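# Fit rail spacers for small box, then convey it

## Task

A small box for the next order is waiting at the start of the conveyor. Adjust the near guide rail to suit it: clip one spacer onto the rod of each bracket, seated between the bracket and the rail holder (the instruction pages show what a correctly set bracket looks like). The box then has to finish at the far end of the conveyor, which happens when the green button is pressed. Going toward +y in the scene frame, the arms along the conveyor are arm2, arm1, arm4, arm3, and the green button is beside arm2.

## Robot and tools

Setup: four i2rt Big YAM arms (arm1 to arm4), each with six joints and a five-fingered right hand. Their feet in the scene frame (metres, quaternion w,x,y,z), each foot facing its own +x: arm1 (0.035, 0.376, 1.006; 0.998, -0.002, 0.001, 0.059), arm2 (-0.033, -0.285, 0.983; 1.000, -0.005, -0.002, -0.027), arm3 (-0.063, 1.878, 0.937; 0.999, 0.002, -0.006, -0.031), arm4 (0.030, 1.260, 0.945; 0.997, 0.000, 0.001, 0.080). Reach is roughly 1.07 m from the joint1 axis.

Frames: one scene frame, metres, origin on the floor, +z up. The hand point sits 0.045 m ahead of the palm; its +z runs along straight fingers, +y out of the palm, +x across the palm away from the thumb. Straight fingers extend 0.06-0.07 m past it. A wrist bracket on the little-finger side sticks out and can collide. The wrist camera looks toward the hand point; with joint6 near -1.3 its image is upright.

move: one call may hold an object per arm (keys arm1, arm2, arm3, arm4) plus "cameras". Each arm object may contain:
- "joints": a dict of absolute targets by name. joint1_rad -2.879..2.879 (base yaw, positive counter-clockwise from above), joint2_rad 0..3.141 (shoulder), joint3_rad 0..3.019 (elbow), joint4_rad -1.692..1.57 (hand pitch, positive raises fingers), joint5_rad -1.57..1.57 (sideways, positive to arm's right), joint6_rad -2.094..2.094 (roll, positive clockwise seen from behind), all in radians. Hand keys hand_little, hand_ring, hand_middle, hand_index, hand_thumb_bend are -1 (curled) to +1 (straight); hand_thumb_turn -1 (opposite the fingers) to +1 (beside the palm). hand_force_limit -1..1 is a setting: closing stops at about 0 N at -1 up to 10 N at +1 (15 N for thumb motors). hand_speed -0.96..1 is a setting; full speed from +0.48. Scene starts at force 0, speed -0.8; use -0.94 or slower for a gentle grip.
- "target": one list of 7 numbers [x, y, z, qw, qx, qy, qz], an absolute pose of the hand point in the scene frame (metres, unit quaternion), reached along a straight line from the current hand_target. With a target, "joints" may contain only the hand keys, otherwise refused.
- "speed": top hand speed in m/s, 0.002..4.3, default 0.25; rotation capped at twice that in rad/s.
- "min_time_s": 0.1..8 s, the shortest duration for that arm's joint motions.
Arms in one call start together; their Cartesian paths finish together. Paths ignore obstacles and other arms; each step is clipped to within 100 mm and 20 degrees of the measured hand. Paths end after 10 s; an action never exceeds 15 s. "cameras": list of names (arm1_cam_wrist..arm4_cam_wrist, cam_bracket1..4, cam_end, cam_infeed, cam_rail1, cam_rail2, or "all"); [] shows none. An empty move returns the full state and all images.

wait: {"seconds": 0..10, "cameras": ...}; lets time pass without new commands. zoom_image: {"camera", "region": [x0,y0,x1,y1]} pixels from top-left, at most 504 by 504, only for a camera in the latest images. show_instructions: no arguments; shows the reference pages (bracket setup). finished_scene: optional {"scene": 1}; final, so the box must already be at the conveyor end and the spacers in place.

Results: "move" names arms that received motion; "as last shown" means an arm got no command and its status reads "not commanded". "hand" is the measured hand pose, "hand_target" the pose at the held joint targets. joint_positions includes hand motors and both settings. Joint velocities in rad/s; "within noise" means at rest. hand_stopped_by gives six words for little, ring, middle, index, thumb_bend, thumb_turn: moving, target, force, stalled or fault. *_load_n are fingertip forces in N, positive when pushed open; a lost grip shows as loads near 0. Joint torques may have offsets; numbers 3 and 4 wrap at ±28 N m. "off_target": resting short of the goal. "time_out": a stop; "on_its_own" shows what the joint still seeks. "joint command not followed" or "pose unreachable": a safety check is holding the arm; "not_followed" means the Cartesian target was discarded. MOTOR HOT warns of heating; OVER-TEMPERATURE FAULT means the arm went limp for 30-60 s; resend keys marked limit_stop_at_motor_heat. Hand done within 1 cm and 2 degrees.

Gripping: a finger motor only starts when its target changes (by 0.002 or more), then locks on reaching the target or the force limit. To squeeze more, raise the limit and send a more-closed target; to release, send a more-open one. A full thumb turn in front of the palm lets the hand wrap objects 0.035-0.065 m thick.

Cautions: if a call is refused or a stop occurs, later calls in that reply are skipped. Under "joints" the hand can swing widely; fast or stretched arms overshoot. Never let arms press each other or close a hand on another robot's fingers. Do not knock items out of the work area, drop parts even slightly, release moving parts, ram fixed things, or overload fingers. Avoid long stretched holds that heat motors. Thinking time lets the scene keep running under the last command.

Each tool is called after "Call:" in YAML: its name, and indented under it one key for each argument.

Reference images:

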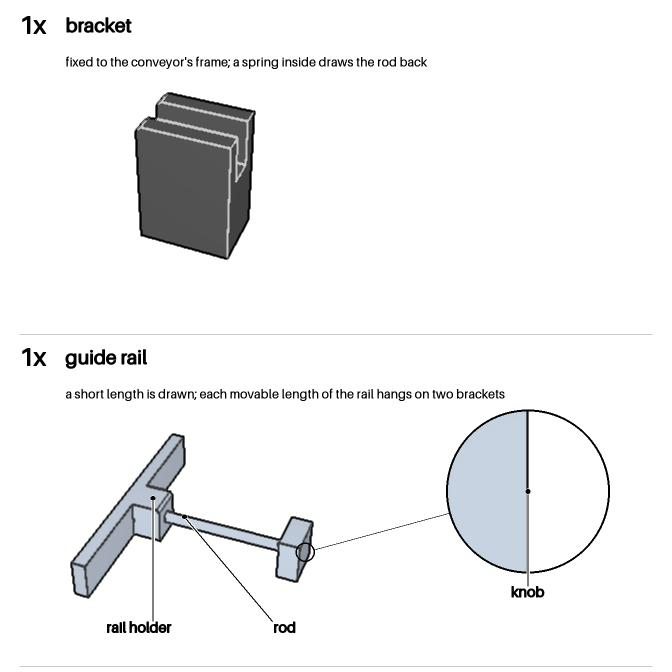

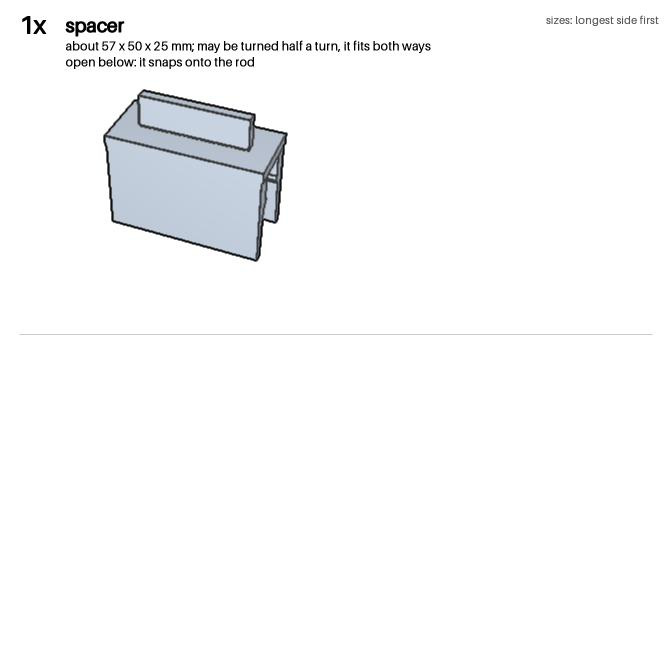

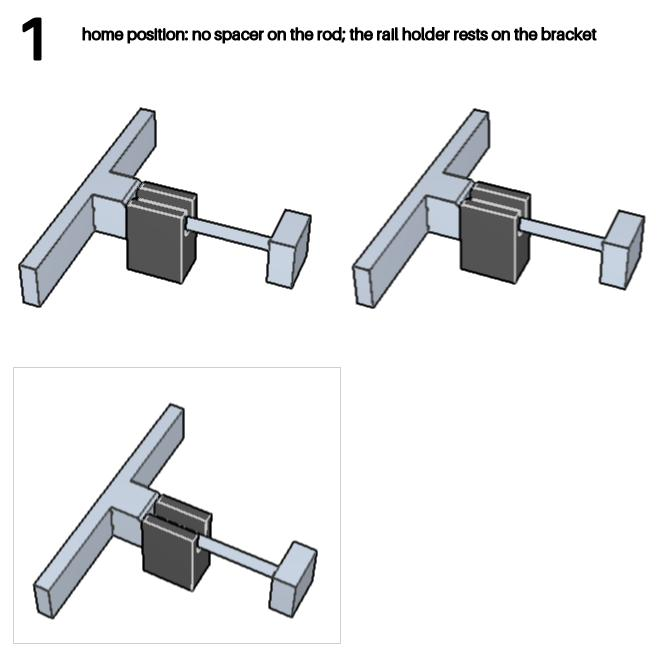

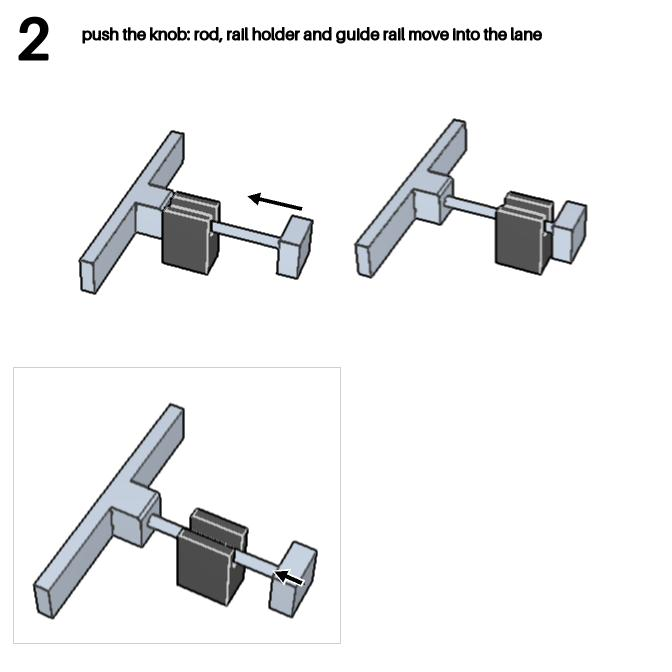

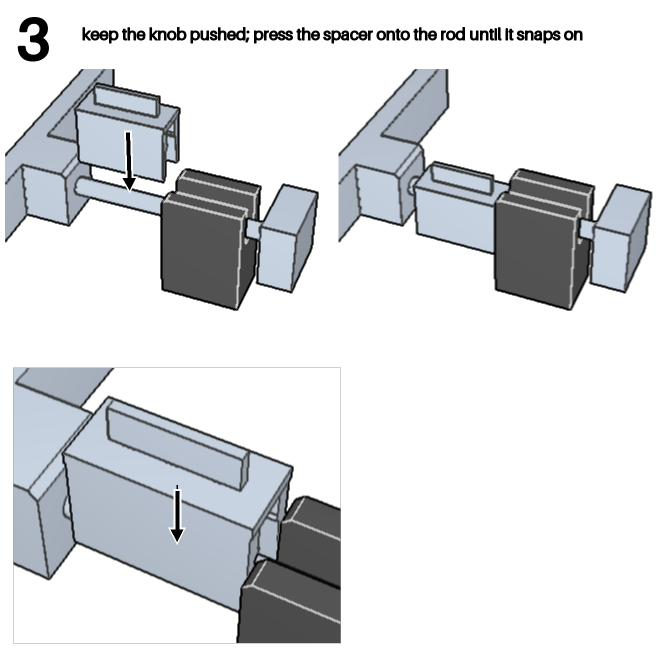

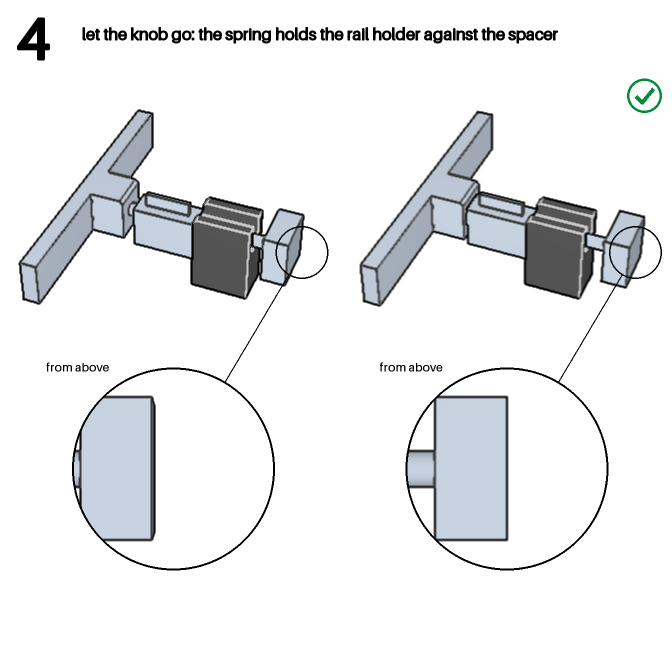

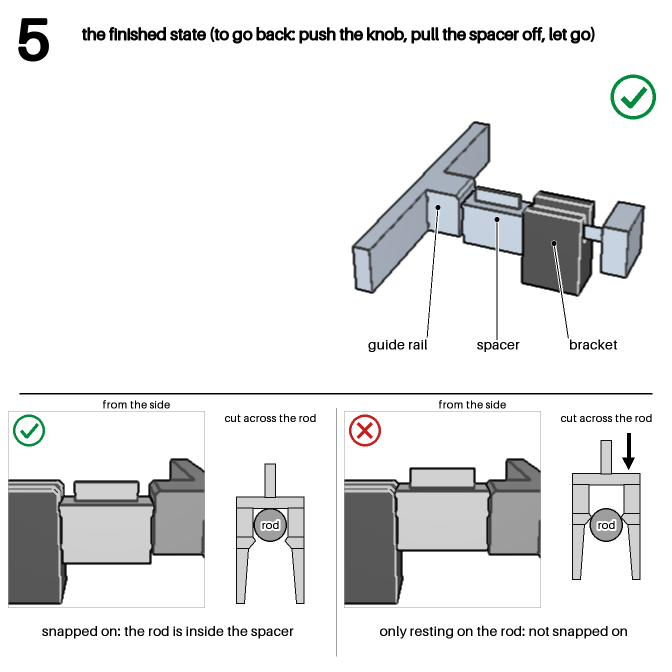

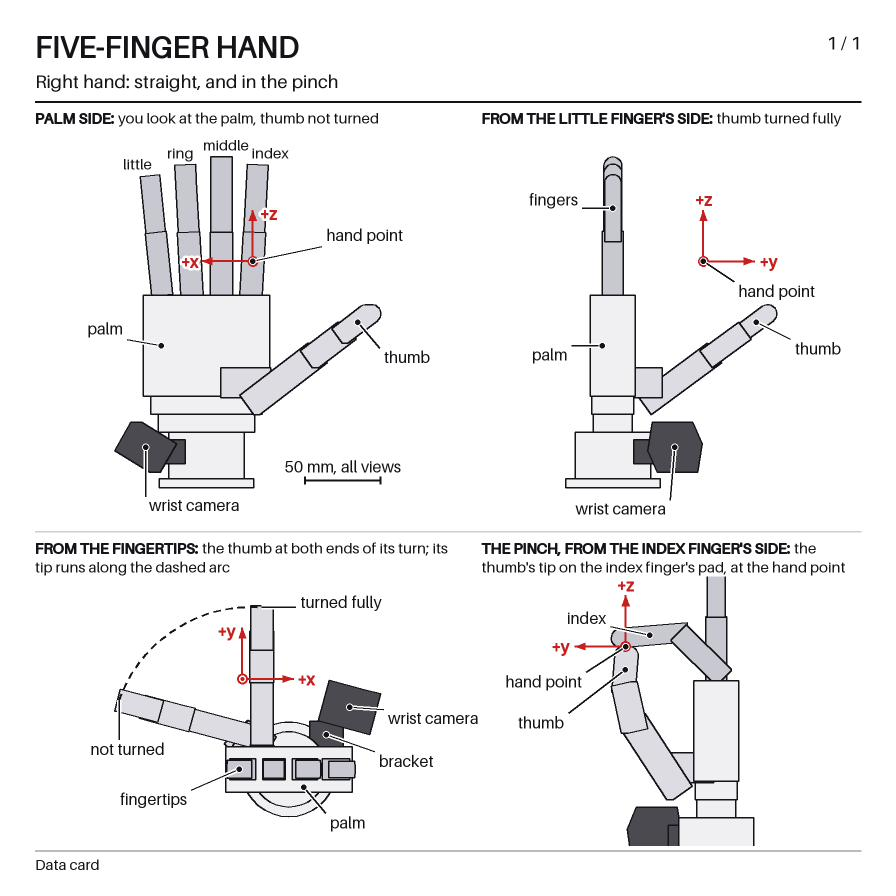

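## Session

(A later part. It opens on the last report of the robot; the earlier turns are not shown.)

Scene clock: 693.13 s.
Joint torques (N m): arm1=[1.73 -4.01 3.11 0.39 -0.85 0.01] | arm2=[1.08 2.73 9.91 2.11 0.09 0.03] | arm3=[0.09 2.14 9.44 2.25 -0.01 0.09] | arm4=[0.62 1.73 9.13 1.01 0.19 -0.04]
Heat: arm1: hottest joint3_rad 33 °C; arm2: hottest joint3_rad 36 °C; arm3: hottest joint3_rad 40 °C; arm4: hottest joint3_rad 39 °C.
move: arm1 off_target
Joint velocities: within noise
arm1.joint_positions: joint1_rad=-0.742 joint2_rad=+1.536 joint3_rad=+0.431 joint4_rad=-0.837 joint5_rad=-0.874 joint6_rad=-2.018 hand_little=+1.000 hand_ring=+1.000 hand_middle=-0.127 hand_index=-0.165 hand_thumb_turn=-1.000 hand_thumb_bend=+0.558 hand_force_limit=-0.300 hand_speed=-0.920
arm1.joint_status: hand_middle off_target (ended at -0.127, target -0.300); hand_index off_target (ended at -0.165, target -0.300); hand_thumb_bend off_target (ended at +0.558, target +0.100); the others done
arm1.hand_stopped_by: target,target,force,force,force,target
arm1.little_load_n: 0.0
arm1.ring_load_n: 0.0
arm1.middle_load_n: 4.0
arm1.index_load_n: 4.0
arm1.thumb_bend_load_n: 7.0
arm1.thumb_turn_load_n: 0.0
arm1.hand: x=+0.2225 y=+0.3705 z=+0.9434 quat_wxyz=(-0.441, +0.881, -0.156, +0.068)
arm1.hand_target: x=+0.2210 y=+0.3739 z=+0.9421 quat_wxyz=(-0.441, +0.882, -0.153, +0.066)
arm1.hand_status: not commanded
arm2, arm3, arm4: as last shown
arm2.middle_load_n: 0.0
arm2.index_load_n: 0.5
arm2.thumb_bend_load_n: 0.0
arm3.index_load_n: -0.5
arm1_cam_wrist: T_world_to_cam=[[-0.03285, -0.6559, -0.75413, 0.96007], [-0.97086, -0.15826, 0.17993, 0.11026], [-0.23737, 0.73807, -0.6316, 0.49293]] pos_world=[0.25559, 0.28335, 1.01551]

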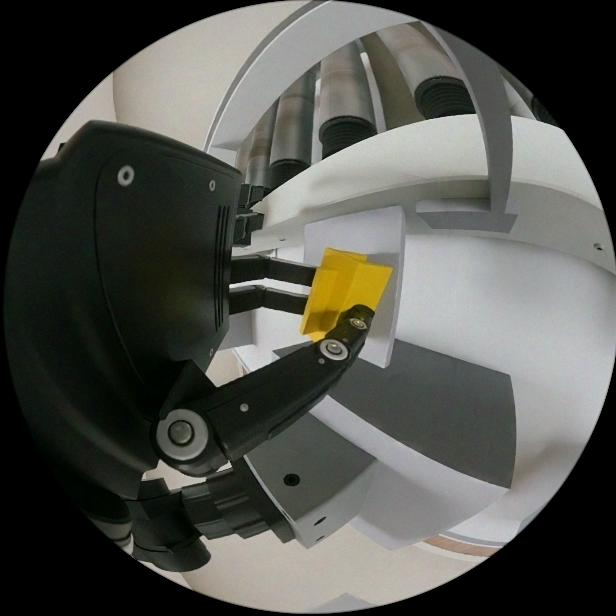

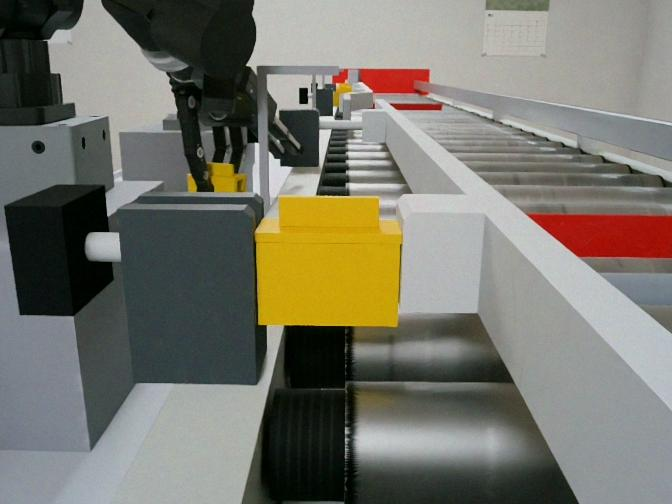

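Call:
move:
  arm1: {"target": [0.221, 0.374, 1.03, -0.441, 0.882, -0.153, 0.066], "speed": 0.12}
  cameras: ["arm1_cam_wrist", "cam_bracket2"]

Call:
zoom_image:
  camera: "arm1_cam_wrist"
  region: [220, 180, 440, 400]

Call:
zoom_image:
  camera: "cam_bracket2"
  region: [120, 20, 340, 180]

Scene clock: 705.30 s.
Joint torques (N m): arm1=[0.38 -1.49 8.54 -0.69 -0.82 -0.02] | arm2=[-0.32 2.9 10.22 2.22 0.05 0.11] | arm3=[0.26 2.14 9.54 2.26 -0.02 0.1] | arm4=[0.73 1.67 9.18 1.01 0.2 -0.04]
Heat: arm1: hottest joint2_rad 32 °C; arm2: hottest joint3_rad 36 °C; arm3: hottest joint3_rad 40 °C; arm4: hottest joint3_rad 39 °C.
move: arm1 off_target
Joint velocities: within noise
arm1.joint_positions: joint1_rad=-0.737 joint2_rad=+1.233 joint3_rad=+0.476 joint4_rad=-1.200 joint5_rad=-0.874 joint6_rad=-2.012 hand_little=+1.000 hand_ring=+1.000 hand_middle=-0.127 hand_index=-0.165 hand_thumb_turn=-1.000 hand_thumb_bend=+0.558 hand_force_limit=-0.300 hand_speed=-0.920
arm1.joint_status: not commanded
arm1.hand_stopped_by: target,target,force,force,force,target
arm1.little_load_n: 0.0
arm1.ring_load_n: 0.0
arm1.middle_load_n: 4.0
arm1.index_load_n: 3.5
arm1.thumb_bend_load_n: 7.5
arm1.thumb_turn_load_n: 0.0
arm1.hand: x=+0.2113 y=+0.3799 z=+1.0228 quat_wxyz=(-0.444, +0.880, -0.160, +0.059)
arm1.hand_target: x=+0.2209 y=+0.3742 z=+1.0299 quat_wxyz=(-0.441, +0.882, -0.153, +0.066)
arm1.hand_status: off_target (0.013 m and 1.2 deg from the pose sent, 0.087 m and 0.4 deg at the start)
arm2, arm3, arm4: as last shown
arm2.index_load_n: 0.0
arm3.index_load_n: 0.0
arm1_cam_wrist: T_world_to_cam=[[-0.0451, -0.64817, -0.76015, 1.03161], [-0.96749, -0.1612, 0.19486, 0.0716], [-0.24885, 0.74423, -0.61983, 0.52155]] pos_world=[0.24559, 0.29205, 1.0935]

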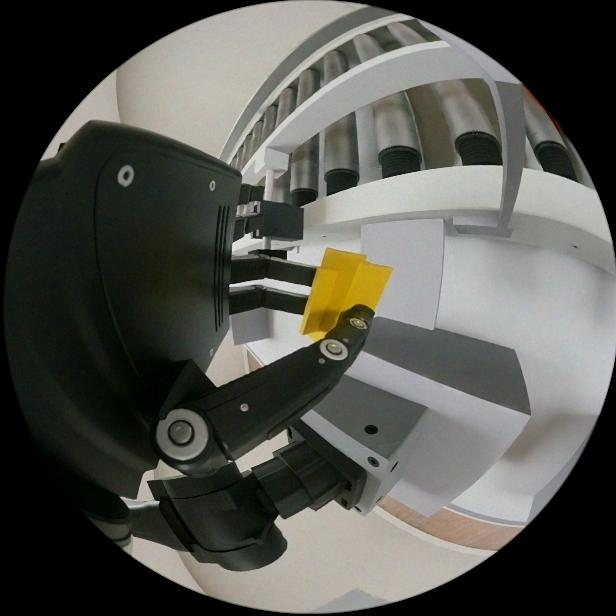

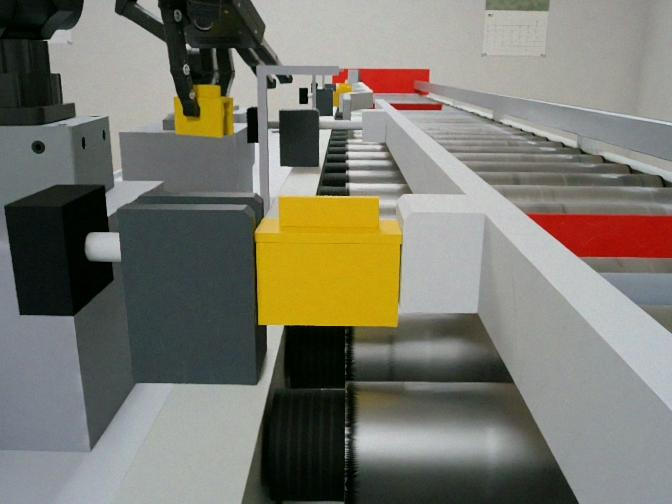

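Scaled by 2.291 from the camera's image (finer frame: 880x880).

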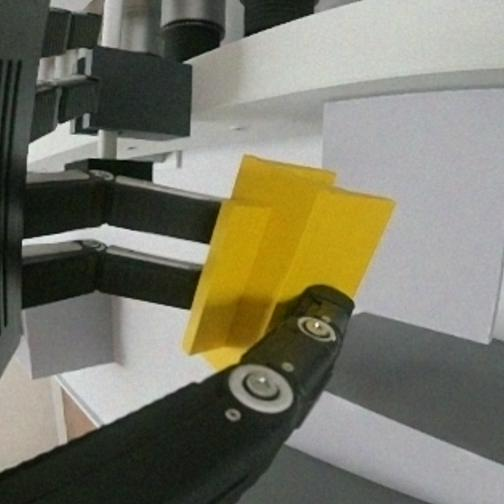

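Scaled by 2.291.

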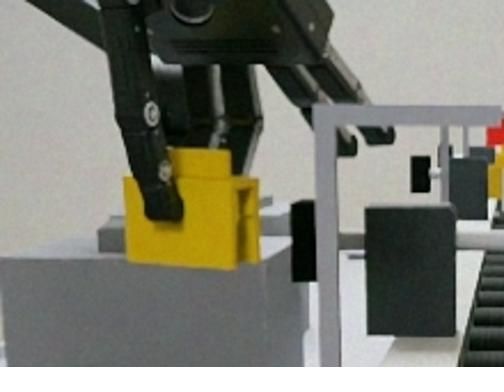

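Call:
move:
  arm1: {"target": [0.3625, 0.549, 1.12, -0.4462, 0.8949, 0.0, 0.0], "speed": 0.2}
  cameras: ["arm1_cam_wrist", "cam_bracket1", "cam_rail1"]

Scene clock: 724.17 s.
Joint torques (N m): arm1=[1.9 -3.37 11.15 1.03 -0.75 -0.04] | arm2=[0.15 2.96 10.11 2.51 0.09 0.07] | arm3=[0.62 2.26 9.52 2.25 -0.02 0.1] | arm4=[0.91 1.73 9.18 1.01 0.2 -0.04]
Heat: arm1: hottest joint3_rad 33 °C; arm2: hottest joint3_rad 37 °C; arm3: hottest joint3_rad 40 °C; arm4: hottest joint3_rad 39 °C.
move: arm1 off_target
Joint velocities: within noise
arm1.joint_positions: joint1_rad=+0.022 joint2_rad=+1.327 joint3_rad=+0.864 joint4_rad=-0.946 joint5_rad=-0.918 joint6_rad=-1.335 hand_little=+1.000 hand_ring=+1.000 hand_middle=-0.127 hand_index=-0.165 hand_thumb_turn=-1.000 hand_thumb_bend=+0.558 hand_force_limit=-0.300 hand_speed=-0.920
arm1.joint_status: not commanded
arm1.hand_stopped_by: target,target,force,force,force,target
arm1.little_load_n: 0.0
arm1.ring_load_n: 0.0
arm1.middle_load_n: 4.0
arm1.index_load_n: 3.0
arm1.thumb_bend_load_n: 7.5
arm1.thumb_turn_load_n: 0.0
arm1.hand: x=+0.3466 y=+0.5447 z=+1.1121 quat_wxyz=(-0.445, +0.895, -0.007, -0.012)
arm1.hand_target: x=+0.3620 y=+0.5488 z=+1.1203 quat_wxyz=(-0.446, +0.895, +0.000, +0.000)
arm1.hand_status: off_target (0.018 m and 1.6 deg from the pose sent, 0.247 m and 19.6 deg at the start)
arm2, arm3, arm4: as last shown
arm1_cam_wrist: T_world_to_cam=[[0.18028, -0.63022, -0.7552, 1.11907], [-0.86045, -0.47304, 0.18935, 0.35068], [-0.47657, 0.61568, -0.62756, 0.64535]] pos_world=[0.40755, 0.47382, 1.18371]

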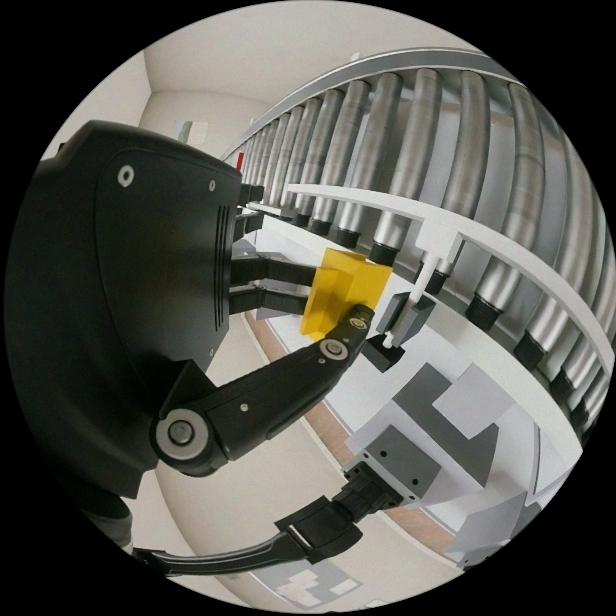

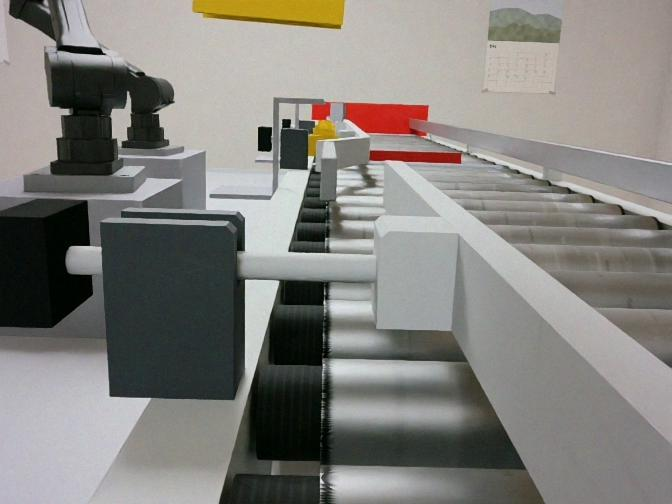

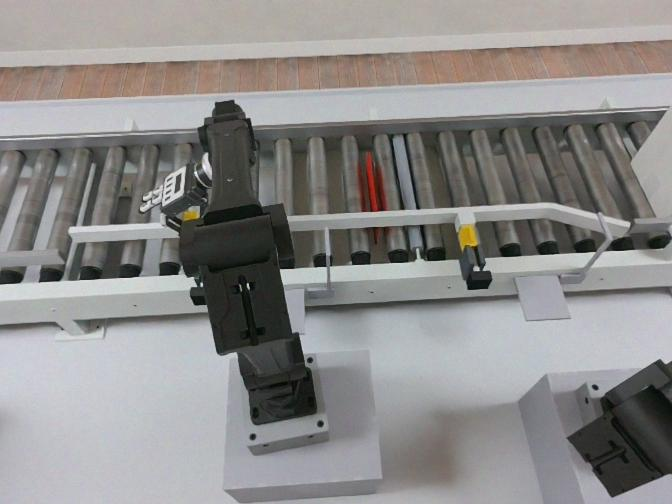

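Call:
move:
  arm4: {"target": [0.12, 0.64, 1.12, 0.5, 0.5, -0.5, 0.5], "speed": 0.3}
  arm1: {"target": [0.3775, 0.552, 1.09, -0.4459, 0.8943, -0.0312, -0.0156], "speed": 0.1}
  cameras: ["arm4_cam_wrist", "cam_bracket1", "cam_rail1"]

Call:
zoom_image:
  camera: "cam_bracket1"
  region: [100, 0, 500, 300]

Scene clock: 749.37 s.
Joint torques (N m): arm1=[0.97 -5.36 10.55 0.99 -0.77 -0.03] | arm2=[0.15 2.08 10.13 2.3 0.08 0.01] | arm3=[0.15 1.85 9.5 2.25 -0.02 0.11] | arm4=[0.67 -11.05 9.76 1.66 0.26 -0.11]
Heat: arm1: hottest joint3_rad 36 °C; arm2: hottest joint3_rad 37 °C; arm3: hottest joint3_rad 40 °C; arm4: hottest joint3_rad 39 °C.
move: arm1 off_target; arm4 off_target
Joint velocities: within noise
arm1.joint_positions: joint1_rad=+0.022 joint2_rad=+1.421 joint3_rad=+0.864 joint4_rad=-0.859 joint5_rad=-0.918 joint6_rad=-1.271 hand_little=+1.000 hand_ring=+1.000 hand_middle=-0.127 hand_index=-0.165 hand_thumb_turn=-1.000 hand_thumb_bend=+0.558 hand_force_limit=-0.300 hand_speed=-0.920
arm1.joint_status: not commanded
arm1.hand_stopped_by: target,target,force,force,force,target
arm1.little_load_n: 0.0
arm1.ring_load_n: 0.0
arm1.middle_load_n: 4.5
arm1.index_load_n: 3.5
arm1.thumb_bend_load_n: 7.5
arm1.thumb_turn_load_n: 0.0
arm1.hand: x=+0.3597 y=+0.5483 z=+1.0834 quat_wxyz=(-0.444, +0.895, -0.037, -0.030)
arm1.hand_target: x=+0.3769 y=+0.5517 z=+1.0904 quat_wxyz=(-0.446, +0.894, -0.031, -0.016)
arm1.hand_status: off_target (0.019 m and 1.8 deg from the pose sent, 0.039 m and 2.8 deg at the start)
arm2.joint_positions: joint1_rad=-1.092 joint2_rad=+0.629 joint3_rad=+1.399 joint4_rad=-1.142 joint5_rad=-0.186 joint6_rad=-1.279 hand_little=+1.000 hand_ring=+1.000 hand_middle=+1.000 hand_index=+1.000 hand_thumb_turn=+1.000 hand_thumb_bend=+1.000 hand_force_limit=+0.000 hand_speed=-0.800
arm2.joint_status: not commanded
arm2.hand_stopped_by: target,target,target,target,target,target
arm2.little_load_n: 0.0
arm2.ring_load_n: 0.0
arm2.middle_load_n: 0.0
arm2.index_load_n: 0.0
arm2.thumb_bend_load_n: 0.0
arm2.thumb_turn_load_n: 0.0
arm2.hand: x=+0.0644 y=-0.5285 z=+1.5171 quat_wxyz=(+0.166, +0.651, -0.500, +0.547)
arm2.hand_target: x=+0.0616 y=-0.5276 z=+1.5258 quat_wxyz=(+0.172, +0.645, -0.498, +0.553)
arm2.hand_status: not commanded
arm3.joint_positions: joint1_rad=-0.044 joint2_rad=+0.566 joint3_rad=+1.446 joint4_rad=-1.180 joint5_rad=-0.109 joint6_rad=-1.180 hand_little=+1.000 hand_ring=+1.000 hand_middle=+1.000 hand_index=+1.000 hand_thumb_turn=+1.000 hand_thumb_bend=+1.000 hand_force_limit=+0.000 hand_speed=-0.800
arm3.joint_status: not commanded
arm3.hand_stopped_by: target,target,target,target,target,target
arm3.little_load_n: 0.0
arm3.ring_load_n: 0.0
arm3.middle_load_n: 0.0
arm3.index_load_n: 0.0
arm3.thumb_bend_load_n: 0.0
arm3.thumb_turn_load_n: 0.0
arm3.hand: x=+0.1534 y=+1.8296 z=+1.4946 quat_wxyz=(-0.129, +0.784, -0.167, +0.584)
arm3.hand_target: x=+0.1509 y=+1.8298 z=+1.5053 quat_wxyz=(-0.130, +0.776, -0.164, +0.594)
arm3.hand_status: not commanded
arm4.joint_positions: joint1_rad=-1.377 joint2_rad=+1.677 joint3_rad=+0.771 joint4_rad=+0.857 joint5_rad=+0.338 joint6_rad=-1.562 hand_little=-1.000 hand_ring=-1.000 hand_middle=-1.000 hand_index=-1.000 hand_thumb_turn=+1.000 hand_thumb_bend=+1.000 hand_force_limit=+0.000 hand_speed=+0.000
arm4.joint_status: not commanded
arm4.hand_stopped_by: target,target,target,target,target,target
arm4.little_load_n: 0.0
arm4.ring_load_n: 0.0
arm4.middle_load_n: 0.0
arm4.index_load_n: 0.0
arm4.thumb_bend_load_n: 0.0
arm4.thumb_turn_load_n: 0.0
arm4.hand: x=+0.1247 y=+0.6540 z=+1.1014 quat_wxyz=(+0.487, +0.517, -0.505, +0.490)
arm4.hand_target: x=+0.1198 y=+0.6411 z=+1.1200 quat_wxyz=(+0.500, +0.500, -0.500, +0.500)
arm4.hand_status: off_target (0.024 m and 2.8 deg from the pose sent, 0.504 m and 45.2 deg at the start)
arm4_cam_wrist: T_world_to_cam=[[-0.97181, -0.007, 0.23565, -0.13066], [-0.20607, 0.5108, -0.83464, 0.61602], [-0.11453, -0.85967, -0.49784, 1.23748]] pos_world=[0.1417, 0.74825, 1.16101]

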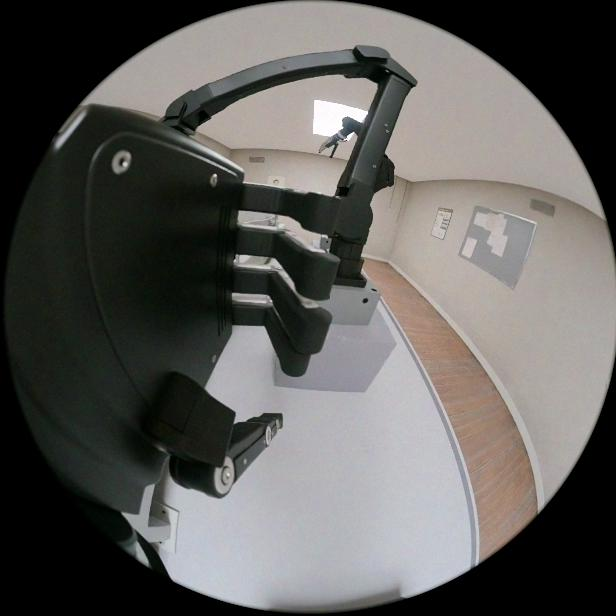

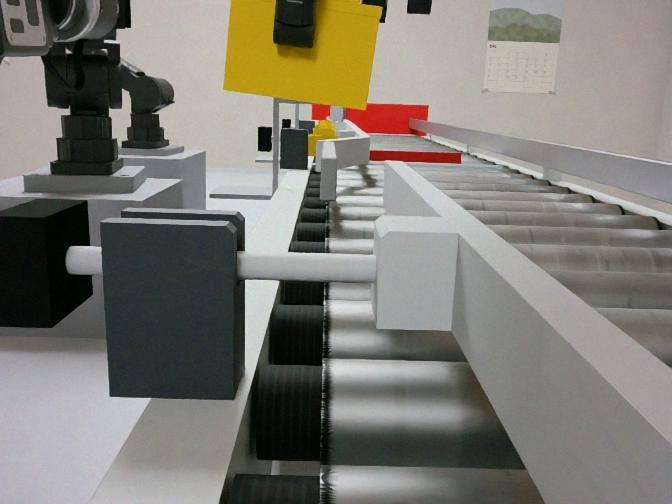

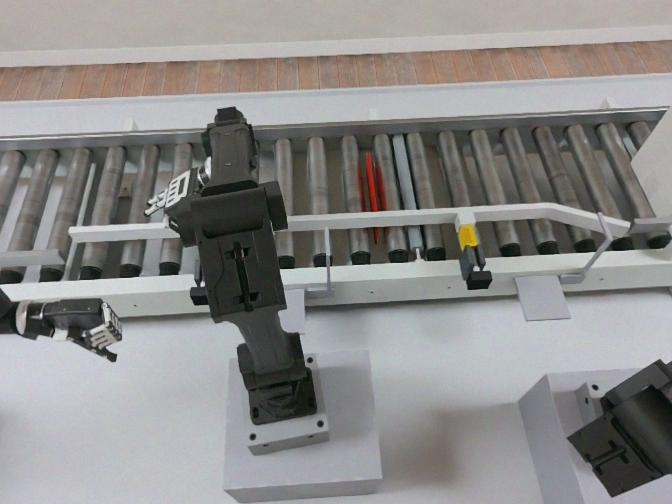

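Scaled by 1.260.

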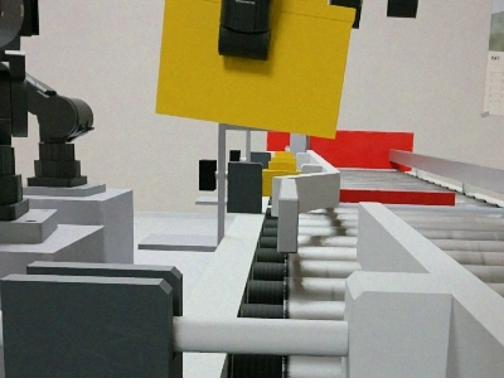

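Call:
move:
  arm4: {"target": [0.12, 0.51, 0.985, 0.5, 0.5, -0.5, 0.5], "speed": 0.2}
  arm1: {"target": [0.3875, 0.552, 1.08, -0.4459, 0.8943, 0.0156, 0.0312], "speed": 0.1}
  cameras: ["arm4_cam_wrist", "arm1_cam_wrist", "cam_bracket1", "cam_rail1"]

Call:
zoom_image:
  camera: "cam_bracket1"
  region: [100, 0, 500, 300]

Call:
zoom_image:
  camera: "arm1_cam_wrist"
  region: [250, 180, 520, 450]

Call:
zoom_image:
  camera: "cam_rail1"
  region: [60, 150, 360, 400]

Scene clock: 780.37 s.
Joint torques (N m): arm1=[2.37 -6.24 7.64 1.47 -0.71 -0.14] | arm2=[0.26 2.9 10.36 2.37 0.06 0.08] | arm3=[0.56 1.85 9.55 2.26 0 0.09] | arm4=[0.73 -15.21 8.64 1.48 0.09 -0.12]
Heat: arm1: hottest joint3_rad 37 °C; arm2: hottest joint3_rad 37 °C; arm3: hottest joint3_rad 40 °C; arm4: hottest joint3_rad 39 °C.
move: arm1 done; arm4 off_target
Joint velocities: within noise
arm1.joint_positions: joint1_rad=+0.022 joint2_rad=+1.421 joint3_rad=+0.864 joint4_rad=-0.761 joint5_rad=-0.907 joint6_rad=-1.320 hand_little=+1.000 hand_ring=+1.000 hand_middle=-0.127 hand_index=-0.165 hand_thumb_turn=-1.000 hand_thumb_bend=+0.558 hand_force_limit=-0.300 hand_speed=-0.920
arm1.joint_status: not commanded
arm1.hand_stopped_by: target,target,force,force,force,target
arm1.little_load_n: 0.0
arm1.ring_load_n: 0.0
arm1.middle_load_n: 4.0
arm1.index_load_n: 3.0
arm1.thumb_bend_load_n: 7.5
arm1.thumb_turn_load_n: 0.0
arm1.hand: x=+0.3861 y=+0.5489 z=+1.0809 quat_wxyz=(-0.446, +0.894, +0.006, +0.026)
arm1.hand_target: x=+0.3875 y=+0.5520 z=+1.0801 quat_wxyz=(-0.446, +0.894, +0.016, +0.031)
arm1.hand_status: done (0.004 m and 1.3 deg from the pose sent, 0.028 m and 9.2 deg at the start)
arm2, arm3: as last shown
arm2.thumb_bend_load_n: 0.5
arm3.index_load_n: -0.5
arm4.joint_positions: joint1_rad=-1.454 joint2_rad=+2.181 joint3_rad=+1.151 joint4_rad=+1.005 joint5_rad=+0.267 joint6_rad=-1.562 hand_little=-1.000 hand_ring=-1.000 hand_middle=-1.000 hand_index=-1.000 hand_thumb_turn=+1.000 hand_thumb_bend=+1.000 hand_force_limit=+0.000 hand_speed=+0.000
arm4.joint_status: not commanded
arm4.hand_stopped_by: target,target,target,target,target,target
arm4.little_load_n: 0.0
arm4.ring_load_n: 0.0
arm4.middle_load_n: 0.5
arm4.index_load_n: 0.0
arm4.thumb_bend_load_n: 0.0
arm4.thumb_turn_load_n: 0.0
arm4.hand: x=+0.1259 y=+0.5219 z=+0.9817 quat_wxyz=(+0.492, +0.508, -0.504, +0.496)
arm4.hand_target: x=+0.1198 y=+0.5107 z=+0.9851 quat_wxyz=(+0.500, +0.500, -0.500, +0.500)
arm4.hand_status: off_target (0.014 m and 1.5 deg from the pose sent, 0.185 m and 2.8 deg at the start)
pictures: arm1_cam_wrist, arm4_cam_wrist, cam_bracket1, cam_rail1
arm1_cam_wrist: T_world_to_cam=[[0.23275, -0.63083, -0.74019, 1.05483], [-0.87804, -0.46356, 0.11898, 0.47017], [-0.41818, 0.62223, -0.66178, 0.65289]] pos_world=[0.44035, 0.47712, 1.15691]
arm4_cam_wrist: T_world_to_cam=[[-0.97399, 0.00351, 0.22656, -0.09848], [-0.19529, 0.49409, -0.8472, 0.60354], [-0.11492, -0.8694, -0.48055, 1.05254]] pos_world=[0.1429, 0.61723, 1.03943]

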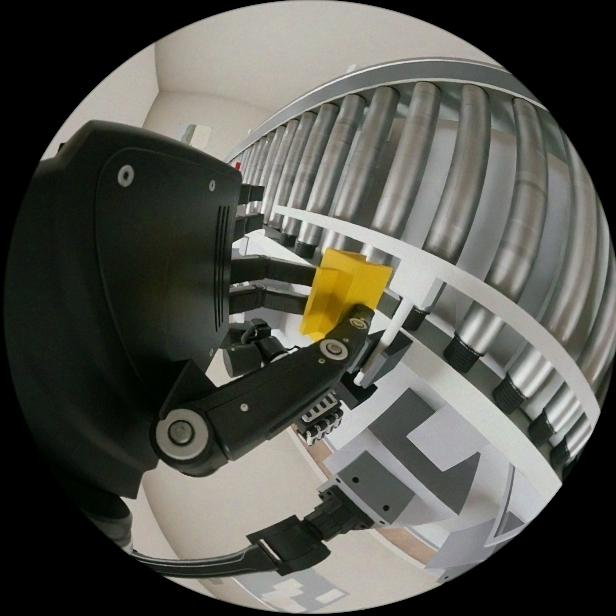

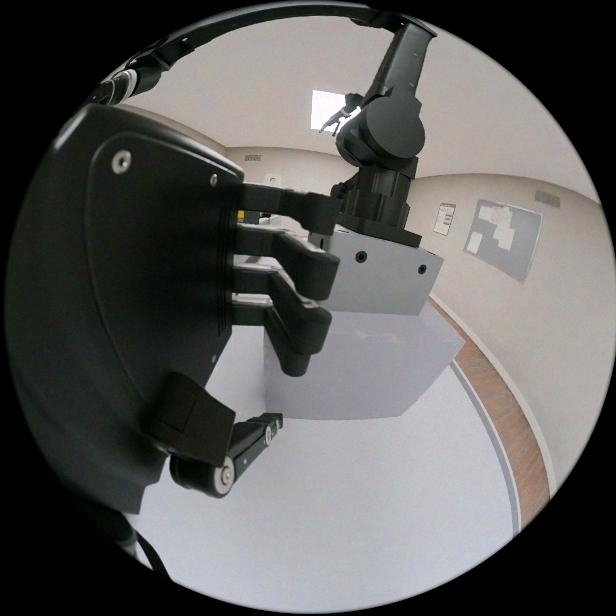

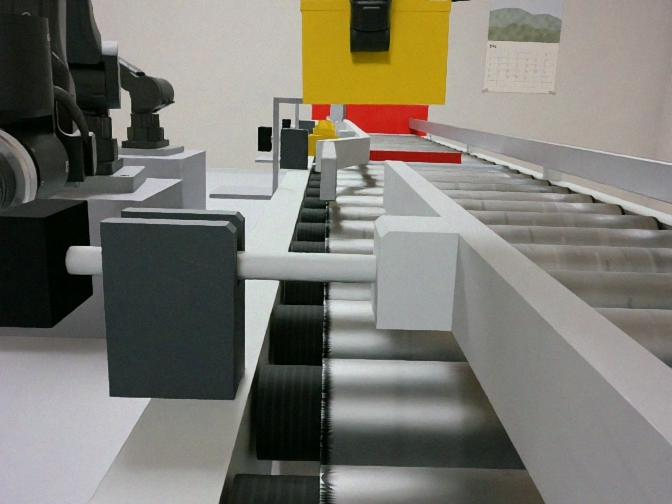

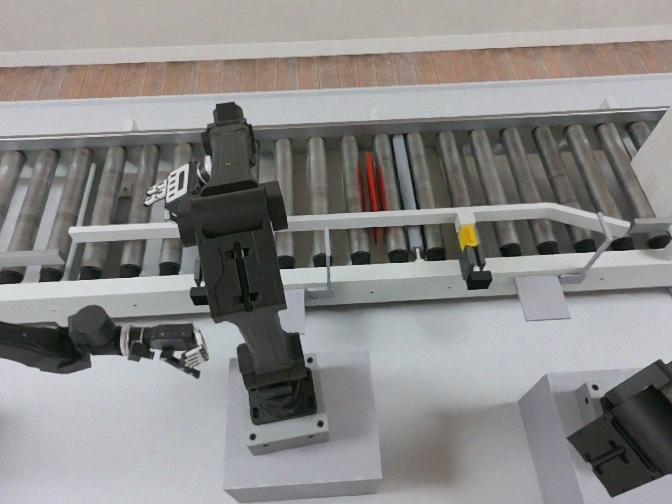

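Scaled by 1.260.

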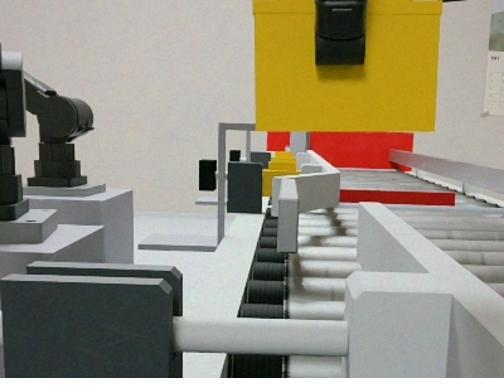

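Scaled by 1.867 from the camera's image (finer frame: 880x880).

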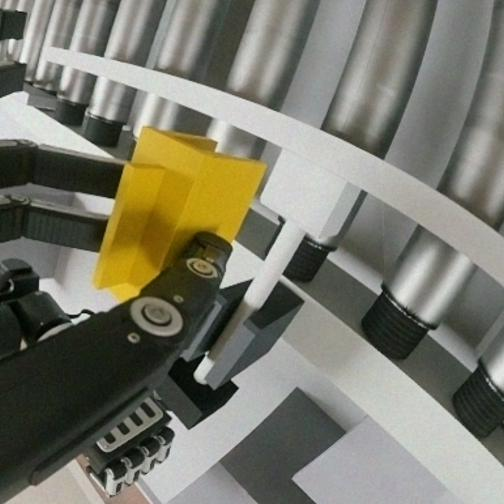

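Scaled by 1.680.

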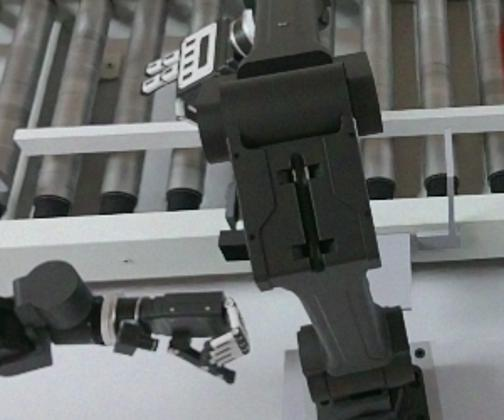

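Call:
move:
  arm4: {"target": [0.15, 0.487, 0.968, 0.5, 0.5, -0.5, 0.5], "speed": 0.15}
  arm1: {"target": [0.3665, 0.538, 1.07, -0.4462, 0.8946, 0.008, 0.018], "speed": 0.1}
  cameras: ["arm1_cam_wrist", "cam_bracket1", "cam_rail1"]

Call:
zoom_image:
  camera: "cam_bracket1"
  region: [0, 0, 500, 300]

Call:
zoom_image:
  camera: "arm1_cam_wrist"
  region: [250, 180, 520, 450]

Call:
zoom_image:
  camera: "cam_rail1"
  region: [60, 150, 360, 400]

Scene clock: 844.30 s.
Joint torques (N m): arm1=[-0.44 -7.65 6.87 0.2 -1.01 -0.11] | arm2=[1.73 2.78 10.24 2.56 0.09 0.06] | arm3=[0.44 2.02 9.51 2.24 0 0.07] | arm4=[2.73 -15.56 9.07 0.64 0.32 -0.12]
Heat: arm1: hottest joint3_rad 36 °C; arm2: hottest joint3_rad 37 °C; arm3: hottest joint3_rad 40 °C; arm4: hottest joint3_rad 38 °C.
move: arm1 done; arm4 off_target
Joint velocities: within noise
arm1.joint_positions: joint1_rad=+0.010 joint2_rad=+1.411 joint3_rad=+0.821 joint4_rad=-0.770 joint5_rad=-0.912 joint6_rad=-1.365 hand_little=+1.000 hand_ring=+1.000 hand_middle=-0.127 hand_index=-0.165 hand_thumb_turn=-1.000 hand_thumb_bend=+0.558 hand_force_limit=-0.300 hand_speed=-0.920
arm1.joint_status: not commanded
arm1.hand_stopped_by: target,target,force,force,force,target
arm1.little_load_n: 0.0
arm1.ring_load_n: 0.0
arm1.middle_load_n: 4.0
arm1.index_load_n: 3.0
arm1.thumb_bend_load_n: 7.5
arm1.thumb_turn_load_n: 0.0
arm1.hand: x=+0.3701 y=+0.5419 z=+1.0694 quat_wxyz=(-0.446, +0.895, +0.012, +0.019)
arm1.hand_target: x=+0.3664 y=+0.5382 z=+1.0700 quat_wxyz=(-0.446, +0.895, +0.008, +0.018)
arm1.hand_status: done (0.005 m and 0.5 deg from the pose sent, 0.025 m and 0.9 deg at the start)
arm2, arm3: as last shown
arm2.thumb_bend_load_n: 0.0
arm3.index_load_n: 0.0
arm4.joint_positions: joint1_rad=-1.439 joint2_rad=+2.252 joint3_rad=+1.260 joint4_rad=+0.999 joint5_rad=+0.299 joint6_rad=-1.562 hand_little=-1.000 hand_ring=-1.000 hand_middle=-1.000 hand_index=-1.000 hand_thumb_turn=+1.000 hand_thumb_bend=+1.000 hand_force_limit=+0.000 hand_speed=+0.000
arm4.joint_status: not commanded
arm4.hand_stopped_by: target,target,target,target,target,target
arm4.little_load_n: 0.0
arm4.ring_load_n: 0.0
arm4.middle_load_n: 0.0
arm4.index_load_n: 0.0
arm4.thumb_bend_load_n: 0.0
arm4.thumb_turn_load_n: 0.0
arm4.hand: x=+0.1398 y=+0.4945 z=+0.9774 quat_wxyz=(+0.501, +0.494, -0.502, +0.502)
arm4.hand_target: x=+0.1499 y=+0.4878 z=+0.9682 quat_wxyz=(+0.500, +0.500, -0.500, +0.500)
arm4.hand_status: off_target (0.016 m and 0.8 deg from the pose sent, 0.045 m and 1.5 deg at the start)
arm1_cam_wrist: T_world_to_cam=[[0.23844, -0.62879, -0.74011, 1.04232], [-0.86955, -0.4776, 0.12562, 0.45158], [-0.43247, 0.61361, -0.66065, 0.65165]] pos_world=[0.42596, 0.47122, 1.14521]

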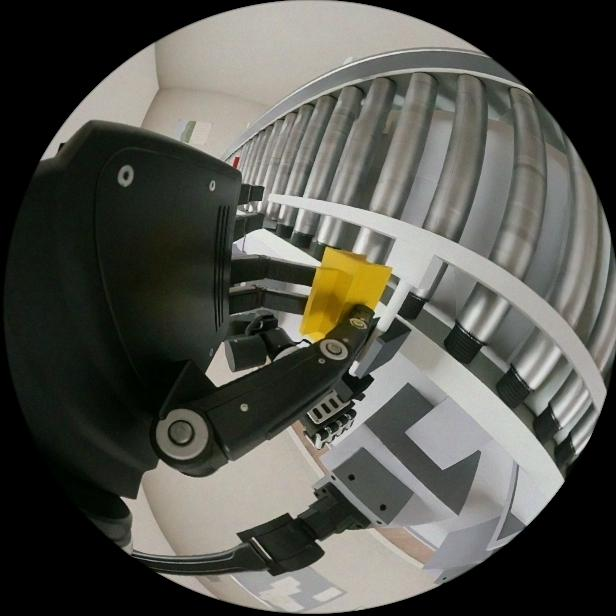

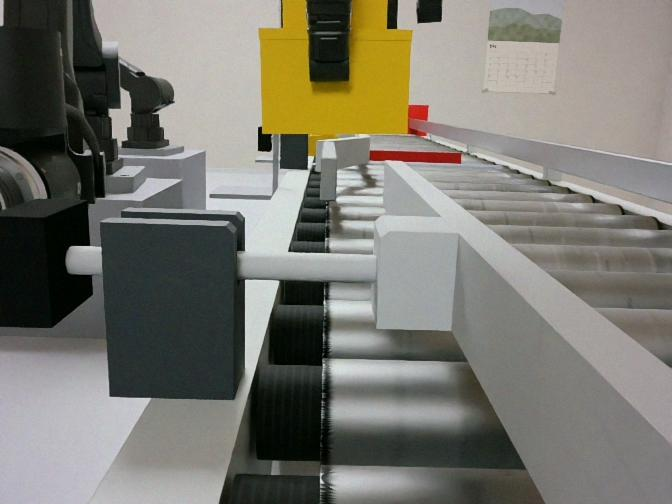

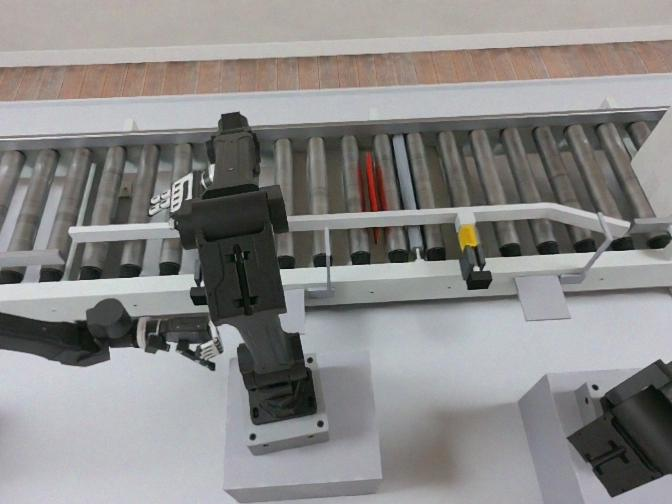

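Scaled by 1.008.

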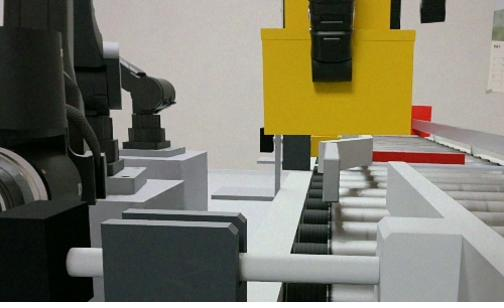

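Scaled by 1.867 from the camera's image (finer frame: 880x880).

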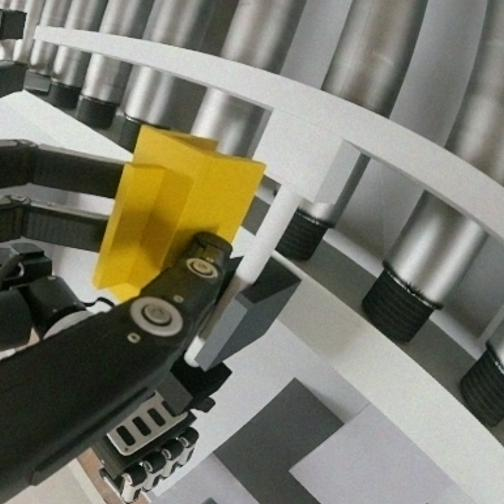

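Scaled by 1.680.

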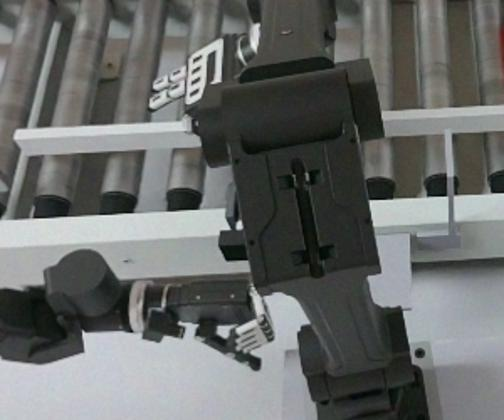

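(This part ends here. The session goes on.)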